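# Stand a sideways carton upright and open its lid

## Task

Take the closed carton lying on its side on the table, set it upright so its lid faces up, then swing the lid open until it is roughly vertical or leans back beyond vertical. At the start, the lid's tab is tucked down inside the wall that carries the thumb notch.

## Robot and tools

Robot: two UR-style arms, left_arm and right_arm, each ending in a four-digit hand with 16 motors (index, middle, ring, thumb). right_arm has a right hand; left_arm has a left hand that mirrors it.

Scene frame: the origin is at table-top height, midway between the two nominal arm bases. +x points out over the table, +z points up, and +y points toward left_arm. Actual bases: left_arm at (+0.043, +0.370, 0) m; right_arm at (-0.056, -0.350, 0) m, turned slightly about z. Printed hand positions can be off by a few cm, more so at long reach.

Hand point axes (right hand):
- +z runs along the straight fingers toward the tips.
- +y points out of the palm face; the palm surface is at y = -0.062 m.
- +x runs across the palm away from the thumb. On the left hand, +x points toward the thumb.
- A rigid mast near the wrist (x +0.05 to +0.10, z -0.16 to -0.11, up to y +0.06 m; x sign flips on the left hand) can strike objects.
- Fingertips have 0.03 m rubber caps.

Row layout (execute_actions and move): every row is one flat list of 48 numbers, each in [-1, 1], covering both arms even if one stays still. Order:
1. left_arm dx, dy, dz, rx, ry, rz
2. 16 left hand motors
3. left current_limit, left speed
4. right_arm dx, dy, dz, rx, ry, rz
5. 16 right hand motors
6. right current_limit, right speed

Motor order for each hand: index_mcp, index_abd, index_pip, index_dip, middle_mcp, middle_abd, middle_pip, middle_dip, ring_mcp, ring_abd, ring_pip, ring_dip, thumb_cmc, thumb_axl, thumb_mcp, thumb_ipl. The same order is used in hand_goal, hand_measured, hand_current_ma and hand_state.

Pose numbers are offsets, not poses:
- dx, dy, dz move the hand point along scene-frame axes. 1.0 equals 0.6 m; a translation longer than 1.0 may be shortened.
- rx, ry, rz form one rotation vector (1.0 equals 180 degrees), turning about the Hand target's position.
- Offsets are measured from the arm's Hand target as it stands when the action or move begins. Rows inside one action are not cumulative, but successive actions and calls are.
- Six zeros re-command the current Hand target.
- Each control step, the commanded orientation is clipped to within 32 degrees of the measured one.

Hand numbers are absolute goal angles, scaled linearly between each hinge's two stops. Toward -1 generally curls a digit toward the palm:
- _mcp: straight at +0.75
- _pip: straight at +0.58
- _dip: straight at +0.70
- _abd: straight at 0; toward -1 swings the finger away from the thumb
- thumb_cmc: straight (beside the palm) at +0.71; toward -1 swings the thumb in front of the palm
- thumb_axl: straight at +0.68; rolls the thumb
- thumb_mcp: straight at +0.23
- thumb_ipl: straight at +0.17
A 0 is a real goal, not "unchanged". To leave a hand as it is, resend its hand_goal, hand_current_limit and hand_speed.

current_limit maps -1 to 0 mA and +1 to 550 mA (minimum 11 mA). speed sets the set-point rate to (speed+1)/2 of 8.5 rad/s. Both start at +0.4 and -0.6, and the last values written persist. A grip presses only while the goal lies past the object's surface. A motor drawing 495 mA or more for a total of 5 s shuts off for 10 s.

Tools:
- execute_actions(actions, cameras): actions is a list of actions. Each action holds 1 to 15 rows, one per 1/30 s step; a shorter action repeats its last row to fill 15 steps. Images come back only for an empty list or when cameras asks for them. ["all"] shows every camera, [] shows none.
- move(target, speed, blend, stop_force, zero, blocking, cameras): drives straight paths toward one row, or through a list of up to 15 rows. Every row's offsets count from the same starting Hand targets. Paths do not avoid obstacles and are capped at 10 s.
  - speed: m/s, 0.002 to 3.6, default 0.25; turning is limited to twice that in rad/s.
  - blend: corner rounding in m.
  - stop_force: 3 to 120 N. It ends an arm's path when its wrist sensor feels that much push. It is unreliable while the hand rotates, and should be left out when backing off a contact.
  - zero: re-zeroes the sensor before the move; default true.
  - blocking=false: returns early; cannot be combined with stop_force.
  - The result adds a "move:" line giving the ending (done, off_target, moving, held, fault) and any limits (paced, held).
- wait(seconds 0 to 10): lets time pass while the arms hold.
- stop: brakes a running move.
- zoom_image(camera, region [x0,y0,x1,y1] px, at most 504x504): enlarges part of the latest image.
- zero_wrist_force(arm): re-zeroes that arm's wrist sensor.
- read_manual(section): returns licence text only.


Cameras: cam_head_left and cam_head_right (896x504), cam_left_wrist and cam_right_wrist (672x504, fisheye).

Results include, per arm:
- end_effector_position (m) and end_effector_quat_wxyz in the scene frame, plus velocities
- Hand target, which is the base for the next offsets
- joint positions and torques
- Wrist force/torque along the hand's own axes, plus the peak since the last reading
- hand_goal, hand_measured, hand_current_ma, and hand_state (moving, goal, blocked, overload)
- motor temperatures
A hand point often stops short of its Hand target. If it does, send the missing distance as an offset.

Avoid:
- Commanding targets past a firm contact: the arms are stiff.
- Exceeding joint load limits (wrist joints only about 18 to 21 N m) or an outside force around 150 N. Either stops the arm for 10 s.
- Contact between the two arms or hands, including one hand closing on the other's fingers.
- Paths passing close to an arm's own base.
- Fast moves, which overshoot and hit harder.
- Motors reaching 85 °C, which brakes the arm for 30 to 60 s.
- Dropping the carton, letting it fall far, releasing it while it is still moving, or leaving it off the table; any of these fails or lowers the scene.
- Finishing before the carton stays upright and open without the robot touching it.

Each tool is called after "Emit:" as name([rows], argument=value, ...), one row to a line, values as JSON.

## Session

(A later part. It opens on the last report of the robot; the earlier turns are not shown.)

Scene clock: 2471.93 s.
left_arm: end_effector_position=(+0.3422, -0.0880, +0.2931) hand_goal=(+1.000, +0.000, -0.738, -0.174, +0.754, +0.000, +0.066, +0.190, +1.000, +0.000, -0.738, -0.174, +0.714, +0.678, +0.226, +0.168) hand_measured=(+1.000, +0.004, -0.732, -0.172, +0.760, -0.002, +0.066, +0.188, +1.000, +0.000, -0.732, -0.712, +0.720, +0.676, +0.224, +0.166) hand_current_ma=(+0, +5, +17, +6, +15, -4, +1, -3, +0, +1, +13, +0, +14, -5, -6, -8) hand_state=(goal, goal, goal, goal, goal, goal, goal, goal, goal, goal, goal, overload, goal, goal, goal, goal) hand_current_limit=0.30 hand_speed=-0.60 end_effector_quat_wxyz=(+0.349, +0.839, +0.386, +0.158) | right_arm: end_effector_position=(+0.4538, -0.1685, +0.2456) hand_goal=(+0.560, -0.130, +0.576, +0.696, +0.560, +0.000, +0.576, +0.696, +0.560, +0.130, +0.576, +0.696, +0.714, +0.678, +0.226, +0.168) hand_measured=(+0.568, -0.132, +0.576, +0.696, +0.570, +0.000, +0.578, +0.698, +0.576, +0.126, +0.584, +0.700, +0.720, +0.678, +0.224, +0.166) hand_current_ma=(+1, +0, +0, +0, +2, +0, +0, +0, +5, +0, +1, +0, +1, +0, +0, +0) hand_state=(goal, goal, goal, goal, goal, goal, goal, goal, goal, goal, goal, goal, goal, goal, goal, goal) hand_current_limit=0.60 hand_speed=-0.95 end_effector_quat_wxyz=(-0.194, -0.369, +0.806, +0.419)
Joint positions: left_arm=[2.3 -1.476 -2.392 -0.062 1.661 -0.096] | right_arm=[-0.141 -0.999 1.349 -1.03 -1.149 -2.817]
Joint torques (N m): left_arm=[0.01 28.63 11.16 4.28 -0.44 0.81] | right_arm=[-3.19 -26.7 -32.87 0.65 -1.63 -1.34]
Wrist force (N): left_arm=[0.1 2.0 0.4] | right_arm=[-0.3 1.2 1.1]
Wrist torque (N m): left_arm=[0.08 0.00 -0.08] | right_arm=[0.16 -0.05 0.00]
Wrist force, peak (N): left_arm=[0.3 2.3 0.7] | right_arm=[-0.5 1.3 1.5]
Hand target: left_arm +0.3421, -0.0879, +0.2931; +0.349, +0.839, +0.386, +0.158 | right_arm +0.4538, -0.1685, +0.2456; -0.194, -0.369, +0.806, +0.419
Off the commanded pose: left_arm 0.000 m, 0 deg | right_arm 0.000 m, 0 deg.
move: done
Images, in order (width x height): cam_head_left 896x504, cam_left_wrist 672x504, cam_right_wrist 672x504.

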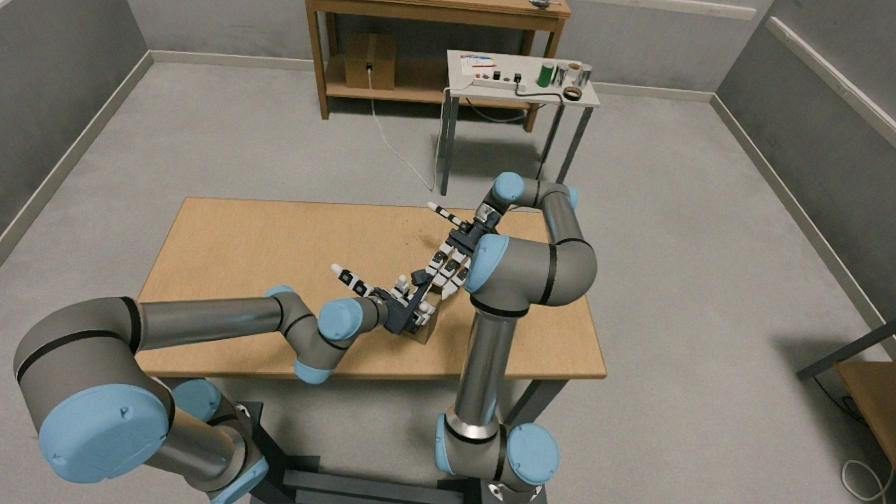

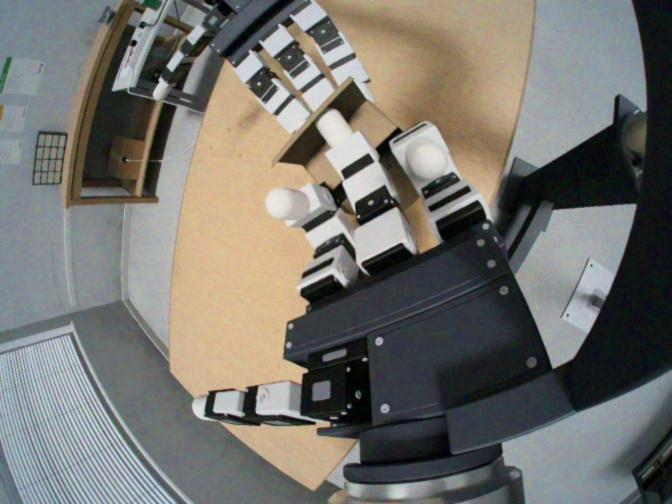

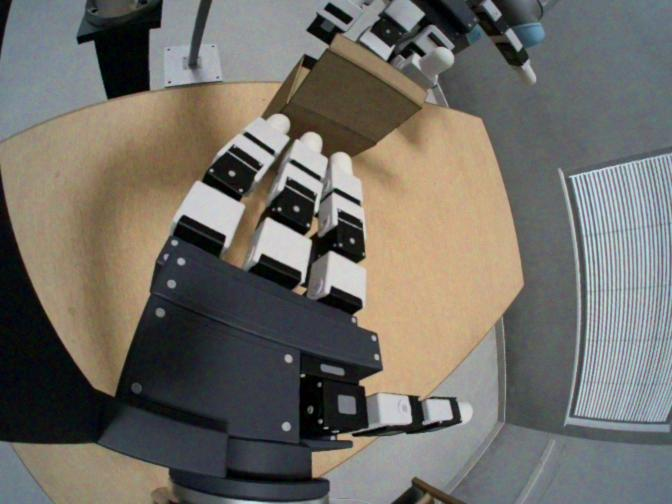

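Emit:
move([
  [0.0428,-0.0372,-0.0183,0,0,0,1,0,-0.738,-0.174,0.754,0,0.065,0.189,1,0,-0.738,-0.174,0.714,0.678,0.226,0.168,0.3,-0.6,0,0,0,0,0,0,0.56,-0.13,0.576,0.696,0.56,0,0.576,0.696,0.56,0.13,0.576,0.696,0.714,0.678,0.226,0.168,0.6,-0.95],
  [0.0591,-0.0514,-0.0383,0,0,0,1,0,-0.738,-0.174,0.754,0,0.065,0.189,1,0,-0.738,-0.174,0.714,0.678,0.226,0.168,0.3,-0.6,0,0,0,0,0,0,0.56,-0.13,0.576,0.696,0.56,0,0.576,0.696,0.56,0.13,0.576,0.696,0.714,0.678,0.226,0.168,0.6,-0.95],
], speed=[0.02, 0.015], stop_force=10, cameras=["cam_head_left","cam_left_wrist","cam_right_wrist"])

Emit:
zoom_image(camera="cam_left_wrist", region=[170, 0, 430, 180])

Emit:
zoom_image(camera="cam_right_wrist", region=[200, 0, 440, 220])

Scene clock: 2487.03 s.
left_arm: end_effector_position=(+0.3700, -0.1121, +0.2795) hand_goal=(+1.000, +0.000, -0.738, -0.174, +0.754, +0.000, +0.066, +0.190, +1.000, +0.000, -0.738, -0.174, +0.714, +0.678, +0.226, +0.168) hand_measured=(+1.000, +0.002, -0.732, -0.172, +0.724, -0.002, +0.050, +0.188, +1.000, +0.000, -0.732, -0.712, +0.720, +0.676, +0.224, +0.166) hand_current_ma=(+0, +2, +17, +6, -104, -5, -44, -3, +0, +1, +12, +0, +14, -5, -6, -8) hand_state=(goal, goal, goal, goal, blocked, goal, goal, goal, goal, goal, goal, overload, goal, goal, goal, goal) hand_current_limit=0.30 hand_speed=-0.60 end_effector_quat_wxyz=(+0.349, +0.839, +0.386, +0.158) | right_arm: end_effector_position=(+0.4538, -0.1685, +0.2456) hand_goal=(+0.560, -0.130, +0.576, +0.696, +0.560, +0.000, +0.576, +0.696, +0.560, +0.130, +0.576, +0.696, +0.714, +0.678, +0.226, +0.168) hand_measured=(+0.568, -0.132, +0.576, +0.696, +0.570, +0.000, +0.578, +0.698, +0.576, +0.126, +0.584, +0.700, +0.720, +0.678, +0.224, +0.166) hand_current_ma=(+1, +0, +0, +0, +2, +0, +0, +0, +5, +0, +1, +0, +1, +0, +0, +0) hand_state=(goal, goal, goal, goal, goal, goal, goal, goal, goal, goal, goal, goal, goal, goal, goal, goal) hand_current_limit=0.60 hand_speed=-0.95 end_effector_quat_wxyz=(-0.194, -0.369, +0.806, +0.419)
Joint positions: left_arm=[2.313 -1.593 -2.33 -0.007 1.652 -0.087] | right_arm=[-0.141 -0.999 1.349 -1.03 -1.149 -2.817]
Joint torques (N m): left_arm=[-5.33 27.28 -2.45 2.74 0.15 -0.86] | right_arm=[-2.6 -27.7 -29.44 0.71 -0.25 -1.32]
Wrist force (N): left_arm=[0.6 7.3 -8.3] | right_arm=[-0.2 1.0 1.2]
Wrist torque (N m): left_arm=[0.61 0.12 0.00] | right_arm=[0.12 -0.07 0.01]
Wrist force, peak (N): left_arm=[1.9 9.6 -14.5] | right_arm=[-0.5 1.3 1.3]
Hand target: left_arm +0.3700, -0.1121, +0.2795; +0.349, +0.839, +0.386, +0.158 (not the last commanded pose) | right_arm +0.4538, -0.1685, +0.2456; -0.194, -0.369, +0.806, +0.419
Off the commanded pose: left_arm 0.014 m, 0 deg | right_arm 0.000 m, 0 deg.
move: contact (left_arm); path passed 1 of 2 targets
Images, in order (width x height): cam_head_left 896x504, cam_left_wrist 672x504, cam_right_wrist 672x504.

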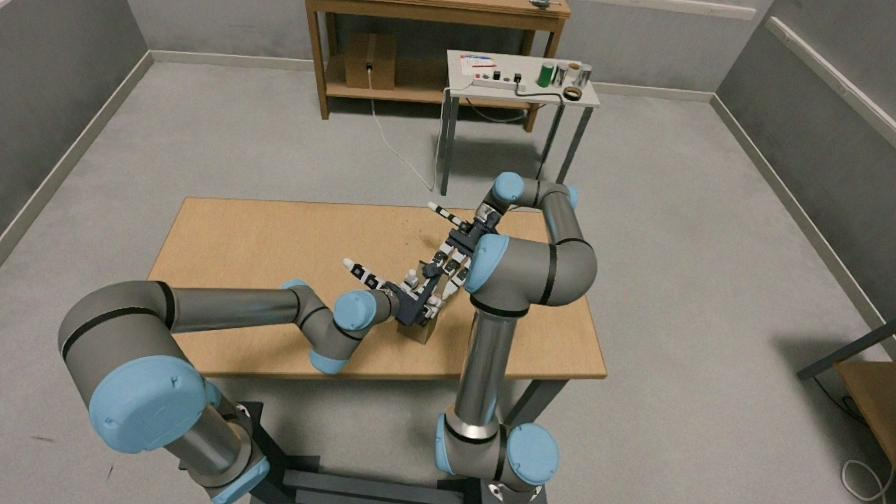

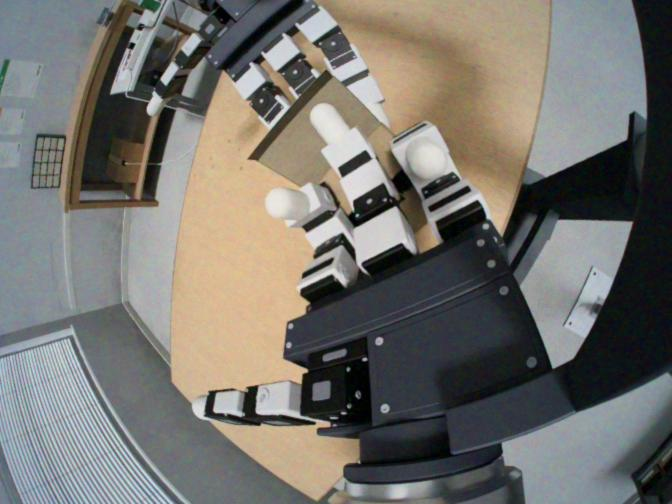

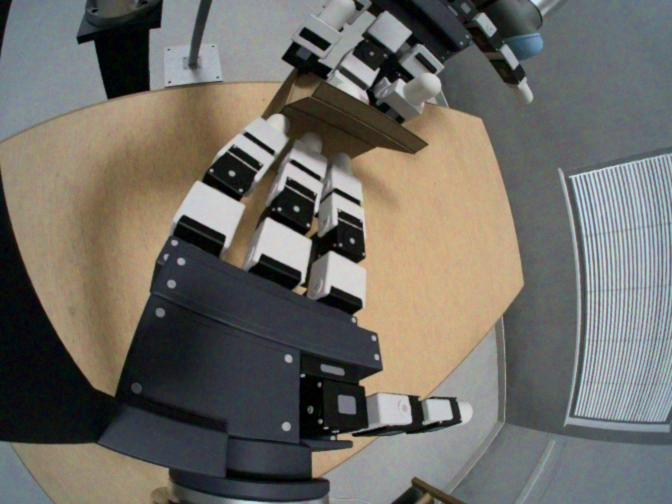

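Scaled by 1.938 from the camera's 672x504 image, which has a finer 960x720 frame.

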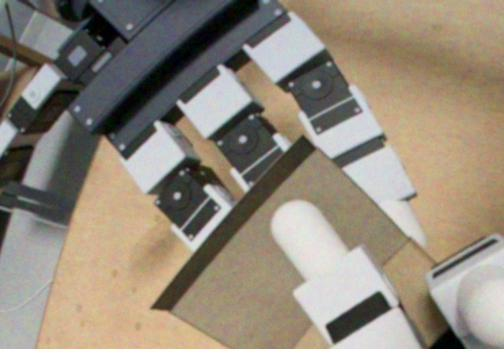

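Scaled by 2.100 from the camera's 672x504 image, which has a finer 960x720 frame.

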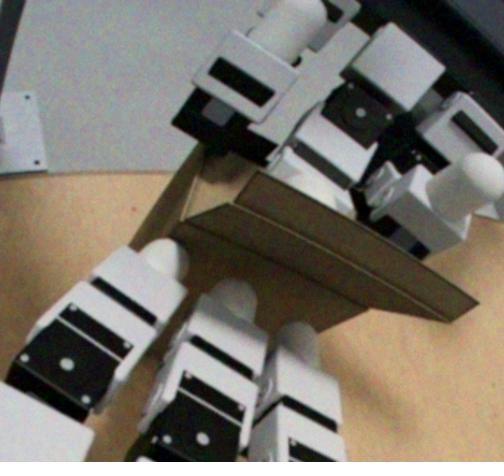

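Emit:
move([
  [-0.0063,0.0055,0.015,0,0,0,1,0,-0.738,-0.174,0.754,0,0.065,0.189,1,0,-0.738,-0.174,0.714,0.678,0.226,0.168,0.3,-0.6,0,0,0,0,0,0,0.56,-0.13,0.576,0.696,0.56,0,0.576,0.696,0.56,0.13,0.576,0.696,0.714,0.678,0.226,0.168,0.6,-0.95],
  [-0.0378,0.0328,0.025,0,0,0,1,0,-0.738,-0.174,0.754,0,0.065,0.189,1,0,-0.738,-0.174,0.714,0.678,0.226,0.168,0.3,-0.6,0,0,0,0,0,0,0.56,-0.13,0.576,0.696,0.56,0,0.576,0.696,0.56,0.13,0.576,0.696,0.714,0.678,0.226,0.168,0.6,-0.95],
  [-0.151,0.131,0.05,0,0,0,1,0,-0.738,-0.174,0.754,0,0.065,0.189,1,0,-0.738,-0.174,0.714,0.678,0.226,0.168,0.3,-0.6,0,0,0,0,0,0,0.56,-0.13,0.576,0.696,0.56,0,0.576,0.696,0.56,0.13,0.576,0.696,0.714,0.678,0.226,0.168,0.6,-0.95],
], speed=[0.02, 0.02, 0.06], blend=[0.004, 0.005, 0], cameras=["cam_head_left","cam_left_wrist","cam_right_wrist"])

Emit:
zoom_image(camera="cam_head_left", region=[380, 230, 480, 340])

Emit:
zoom_image(camera="cam_left_wrist", region=[170, 0, 430, 180])

Emit:
zoom_image(camera="cam_right_wrist", region=[200, 0, 440, 220])

Scene clock: 2507.57 s.
left_arm: end_effector_position=(+0.2793, -0.0334, +0.3093) hand_goal=(+1.000, +0.000, -0.738, -0.174, +0.754, +0.000, +0.066, +0.190, +1.000, +0.000, -0.738, -0.174, +0.714, +0.678, +0.226, +0.168) hand_measured=(+1.000, +0.002, -0.732, -0.172, +0.758, -0.002, +0.066, +0.188, +1.000, +0.000, -0.732, -0.712, +0.720, +0.676, +0.224, +0.166) hand_current_ma=(+0, +2, +16, +6, +12, -5, +0, -3, +0, +1, +12, +0, +14, -5, -6, -8) hand_state=(goal, goal, goal, goal, goal, goal, goal, goal, goal, goal, goal, overload, goal, goal, goal, goal) hand_current_limit=0.30 hand_speed=-0.60 end_effector_quat_wxyz=(+0.349, +0.839, +0.386, +0.158) | right_arm: end_effector_position=(+0.4538, -0.1685, +0.2456) hand_goal=(+0.560, -0.130, +0.576, +0.696, +0.560, +0.000, +0.576, +0.696, +0.560, +0.130, +0.576, +0.696, +0.714, +0.678, +0.226, +0.168) hand_measured=(+0.568, -0.132, +0.576, +0.696, +0.570, +0.000, +0.578, +0.698, +0.576, +0.126, +0.584, +0.700, +0.720, +0.678, +0.224, +0.166) hand_current_ma=(+1, +0, +0, +0, +2, +0, +0, +0, +5, +0, +1, +0, +1, +0, +0, +0) hand_state=(goal, goal, goal, goal, goal, goal, goal, goal, goal, goal, goal, goal, goal, goal, goal, goal) hand_current_limit=0.60 hand_speed=-0.95 end_effector_quat_wxyz=(-0.194, -0.369, +0.806, +0.419)
Joint positions: left_arm=[2.257 -1.212 -2.522 -0.2 1.692 -0.127] | right_arm=[-0.141 -0.999 1.349 -1.03 -1.149 -2.817]
Joint torques (N m): left_arm=[2.93 -6.58 37.54 5.38 -0.86 0.87] | right_arm=[-1.23 -26.85 -11.82 0.54 2.86 -1.28]
Wrist force (N): left_arm=[0.4 1.3 0.1] | right_arm=[-0.5 1.0 1.2]
Wrist torque (N m): left_arm=[-0.02 -0.05 0.13] | right_arm=[0.12 -0.02 -0.02]
Wrist force, peak (N): left_arm=[0.6 7.6 -8.3] | right_arm=[-0.3 1.5 1.4]
Hand target: left_arm +0.2794, -0.0335, +0.3095; +0.349, +0.839, +0.386, +0.158 | right_arm +0.4538, -0.1685, +0.2456; -0.194, -0.369, +0.806, +0.419
Off the commanded pose: left_arm 0.000 m, 0 deg | right_arm 0.000 m, 0 deg.
move: done
Images, in order (width x height): cam_head_left 896x504, cam_left_wrist 672x504, cam_right_wrist 672x504.

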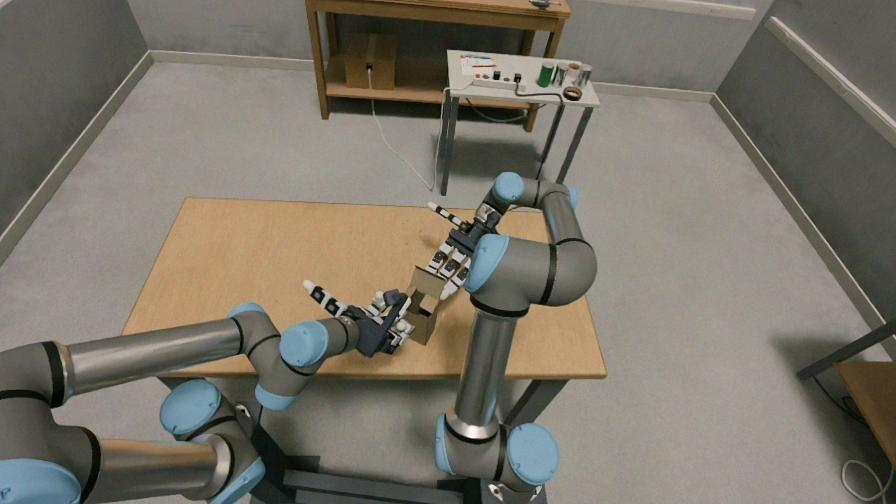

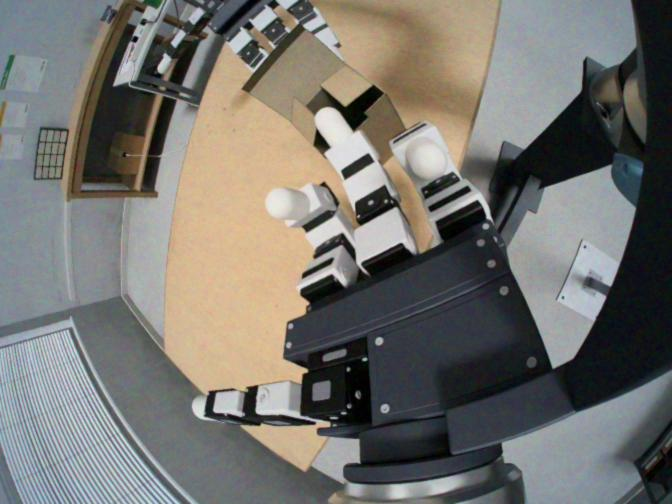

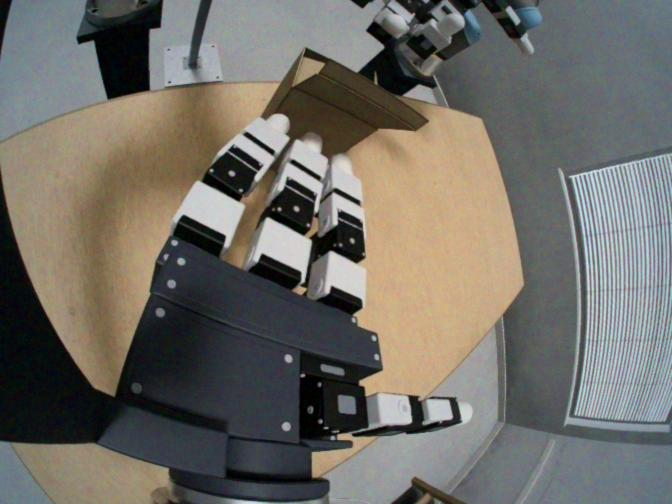

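Scaled by 4.582 from the camera's 896x504 image, which has a finer 1280x720 frame.

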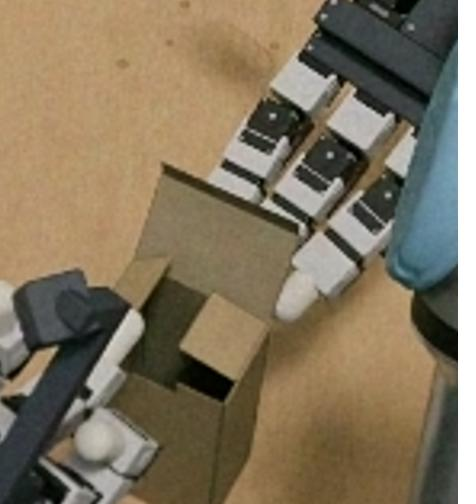

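Scaled by 1.938 from the camera's 672x504 image, which has a finer 960x720 frame.

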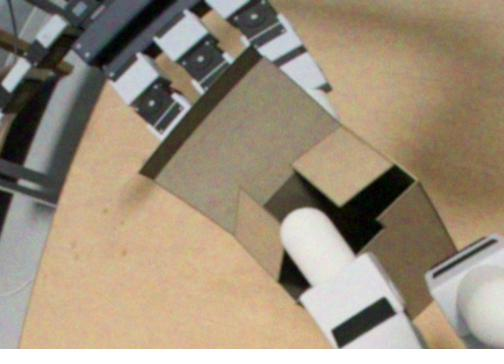

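Scaled by 2.100 from the camera's 672x504 image, which has a finer 960x720 frame.

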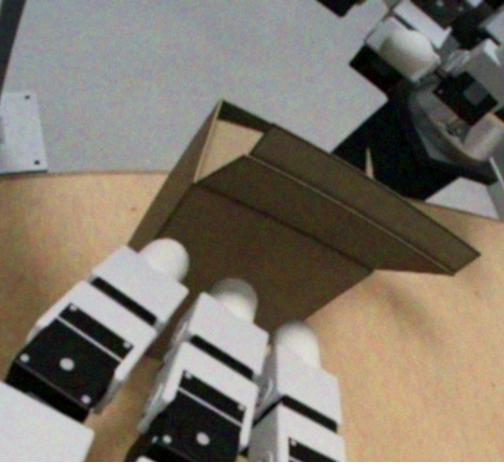

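Emit:
move(target=[0,0,0,0,0,0,1,0,-0.738,-0.174,0.754,0,0.065,0.189,1,0,-0.738,-0.174,0.714,0.678,0.226,0.168,0.3,-0.6,0.0151,-0.0131,0,0,0,0,0.56,-0.13,0.576,0.696,0.56,0,0.576,0.696,0.56,0.13,0.576,0.696,0.714,0.678,0.226,0.168,0.6,-0.95], speed=0.01, cameras=["cam_head_left","cam_right_wrist"])

Emit:
zoom_image(camera="cam_right_wrist", region=[200, 0, 440, 220])

Emit:
zoom_image(camera="cam_head_left", region=[380, 230, 480, 340])

Scene clock: 2517.97 s.
left_arm: end_effector_position=(+0.2794, -0.0335, +0.3095) hand_goal=(+1.000, +0.000, -0.738, -0.174, +0.754, +0.000, +0.066, +0.190, +1.000, +0.000, -0.738, -0.174, +0.714, +0.678, +0.226, +0.168) hand_measured=(+1.000, +0.002, -0.732, -0.172, +0.758, -0.002, +0.066, +0.188, +1.000, +0.000, -0.732, -0.712, +0.720, +0.676, +0.224, +0.166) hand_current_ma=(+0, +2, +16, +6, +12, -5, +0, -3, +0, +1, +12, +0, +14, -5, -6, -8) hand_state=(goal, goal, goal, goal, goal, goal, goal, goal, goal, goal, goal, overload, goal, goal, goal, goal) hand_current_limit=0.30 hand_speed=-0.60 end_effector_quat_wxyz=(+0.349, +0.839, +0.386, +0.158) | right_arm: end_effector_position=(+0.4630, -0.1764, +0.2456) hand_goal=(+0.560, -0.130, +0.576, +0.696, +0.560, +0.000, +0.576, +0.696, +0.560, +0.130, +0.576, +0.696, +0.714, +0.678, +0.226, +0.168) hand_measured=(+0.568, -0.132, +0.576, +0.696, +0.570, +0.000, +0.578, +0.698, +0.576, +0.126, +0.584, +0.700, +0.720, +0.678, +0.224, +0.166) hand_current_ma=(+1, +0, +0, +0, +2, +0, +0, +0, +5, +0, +1, +0, +1, +0, +0, +0) hand_state=(goal, goal, goal, goal, goal, goal, goal, goal, goal, goal, goal, goal, goal, goal, goal, goal) hand_current_limit=0.60 hand_speed=-0.95 end_effector_quat_wxyz=(-0.194, -0.369, +0.806, +0.419)
Joint positions: left_arm=[2.257 -1.212 -2.522 -0.199 1.692 -0.127] | right_arm=[-0.151 -0.977 1.313 -1.013 -1.156 -2.824]
Joint torques (N m): left_arm=[2.51 -5.22 36.69 5.74 -0.77 0.99] | right_arm=[-2.36 -41.15 -15.38 -0.5 -0.86 -0.92]
Wrist force (N): left_arm=[0.3 1.2 0.2] | right_arm=[-0.3 1.1 1.2]
Wrist torque (N m): left_arm=[-0.04 -0.04 0.12] | right_arm=[0.12 -0.05 0.01]
Wrist force, peak (N): left_arm=[0.2 1.7 0.7] | right_arm=[-0.3 1.5 1.4]
Hand target: left_arm +0.2794, -0.0335, +0.3095; +0.349, +0.839, +0.386, +0.158 | right_arm +0.4629, -0.1763, +0.2456; -0.194, -0.369, +0.806, +0.419
Off the commanded pose: left_arm 0.000 m, 0 deg | right_arm 0.000 m, 0 deg.
move: done
Images, in order (width x height): cam_head_left 896x504, cam_right_wrist 672x504.

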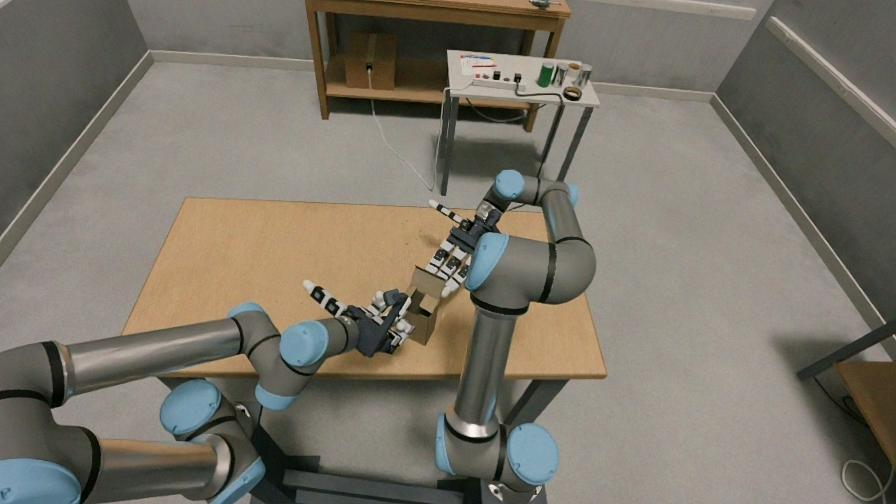

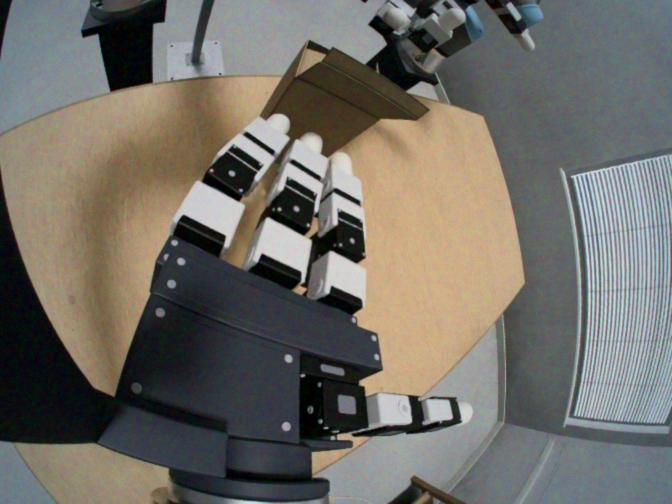

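Scaled by 2.100 from the camera's 672x504 image, which has a finer 960x720 frame.

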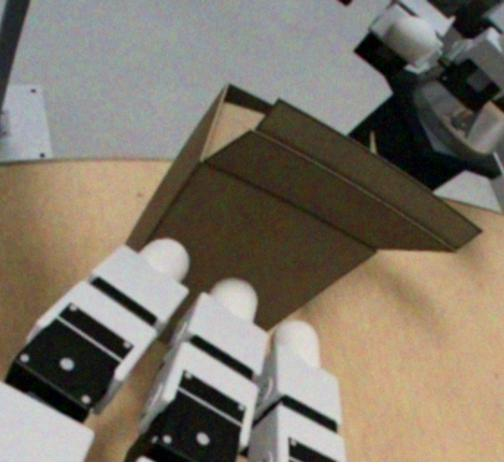

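Scaled by 4.582 from the camera's 896x504 image, which has a finer 1280x720 frame.

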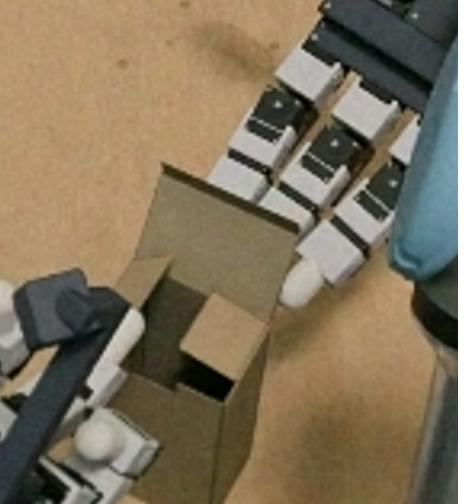

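Emit:
move(target=[-0.09,0.08,0.02,0,0,0,1,0,-0.738,-0.174,0.754,0,0.065,0.189,1,0,-0.738,-0.174,0.714,0.678,0.226,0.168,0.3,-0.6,0.126,-0.109,0,0,0,0,0.56,-0.13,0.576,0.696,0.56,0,0.576,0.696,0.56,0.13,0.576,0.696,0.714,0.678,0.226,0.168,0.6,-0.95], speed=0.05, cameras=["cam_head_left","cam_right_wrist","cam_left_wrist"])

Emit:
zoom_image(camera="cam_head_left", region=[380, 230, 480, 340])

Scene clock: 2527.63 s.
left_arm: end_effector_position=(+0.2253, +0.0146, +0.3213) hand_goal=(+1.000, +0.000, -0.738, -0.174, +0.754, +0.000, +0.066, +0.190, +1.000, +0.000, -0.738, -0.174, +0.714, +0.678, +0.226, +0.168) hand_measured=(+1.000, +0.002, -0.732, -0.172, +0.760, -0.002, +0.066, +0.188, +1.000, +0.000, -0.734, -0.712, +0.720, +0.676, +0.224, +0.166) hand_current_ma=(+0, +2, +14, +6, +14, -4, +0, -3, +0, +1, +11, +0, +14, -5, -6, -8) hand_state=(goal, goal, goal, goal, goal, goal, goal, goal, goal, goal, goal, overload, goal, goal, goal, goal) hand_current_limit=0.30 hand_speed=-0.60 end_effector_quat_wxyz=(+0.349, +0.839, +0.386, +0.158) | right_arm: end_effector_position=(+0.5385, -0.2418, +0.2454) hand_goal=(+0.560, -0.130, +0.576, +0.696, +0.560, +0.000, +0.576, +0.696, +0.560, +0.130, +0.576, +0.696, +0.714, +0.678, +0.226, +0.168) hand_measured=(+0.568, -0.132, +0.576, +0.696, +0.570, +0.000, +0.578, +0.698, +0.576, +0.126, +0.584, +0.700, +0.720, +0.678, +0.224, +0.166) hand_current_ma=(+1, +0, +0, +0, +2, +0, +0, +0, +4, +0, +1, +0, +1, +0, +0, +0) hand_state=(goal, goal, goal, goal, goal, goal, goal, goal, goal, goal, goal, goal, goal, goal, goal, goal) hand_current_limit=0.60 hand_speed=-0.95 end_effector_quat_wxyz=(-0.194, -0.370, +0.806, +0.419)
Joint positions: left_arm=[2.194 -0.949 -2.596 -0.395 1.736 -0.173] | right_arm=[-0.217 -0.775 0.964 -0.849 -1.208 -2.868]
Joint torques (N m): left_arm=[2.48 -15.56 29.1 5.66 -0.87 0.99] | right_arm=[2.38 -77.63 -10.26 -1.18 1.89 1.09]
Wrist force (N): left_arm=[0.0 1.1 0.5] | right_arm=[-0.4 1.4 1.4]
Wrist torque (N m): left_arm=[-0.08 -0.01 0.06] | right_arm=[0.16 -0.03 0.16]
Wrist force, peak (N): left_arm=[0.6 1.9 -1.2] | right_arm=[-0.5 2.2 1.6]
Hand target: left_arm +0.2254, +0.0145, +0.3215; +0.349, +0.839, +0.386, +0.158 | right_arm +0.5385, -0.2417, +0.2456; -0.194, -0.369, +0.806, +0.419
Off the commanded pose: left_arm 0.000 m, 0 deg | right_arm 0.000 m, 0 deg.
move: done
Images, in order (width x height): cam_head_left 896x504, cam_left_wrist 672x504, cam_right_wrist 672x504.

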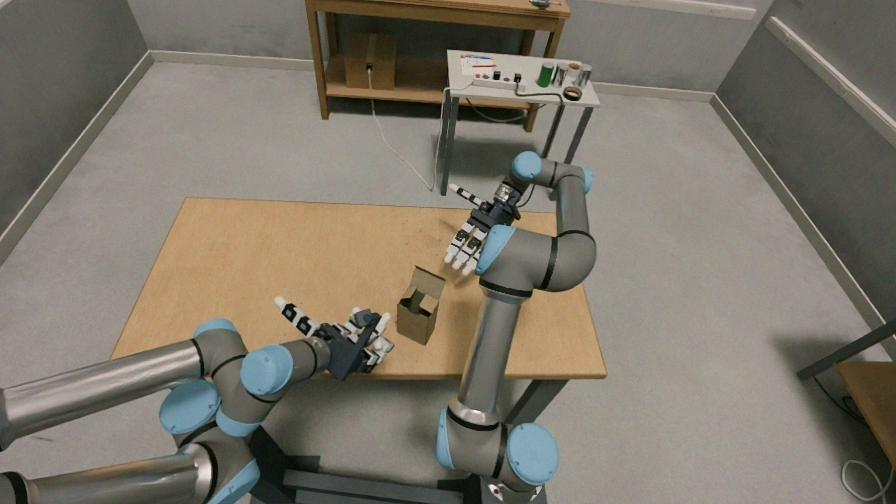

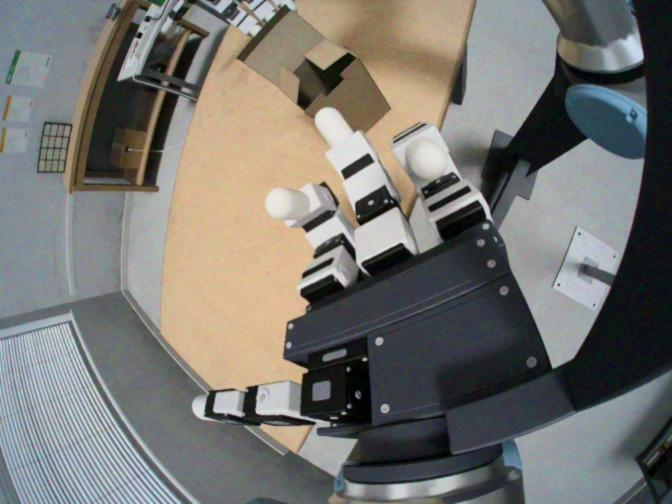

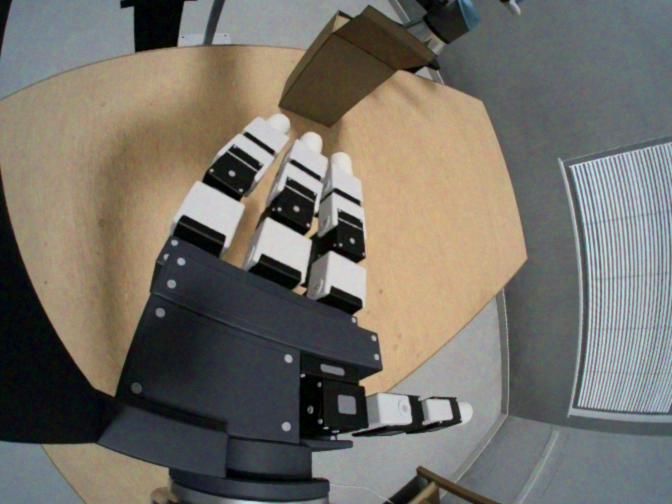

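Scaled by 4.582 from the camera's 896x504 image, which has a finer 1280x720 frame.

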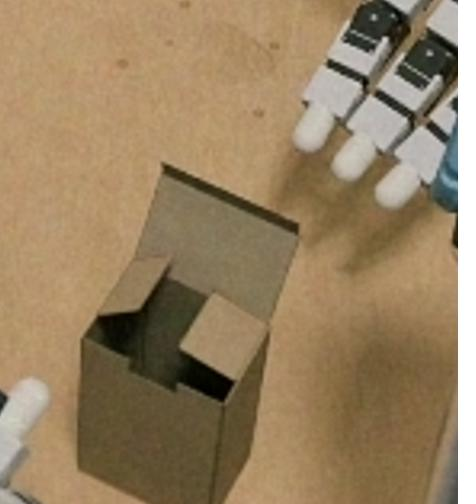

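The carton stands on its own with the lid well past vertical, so I am finishing scene 1.

Emit:
finished_scene(scene=1)

The scene is finished: the task was done.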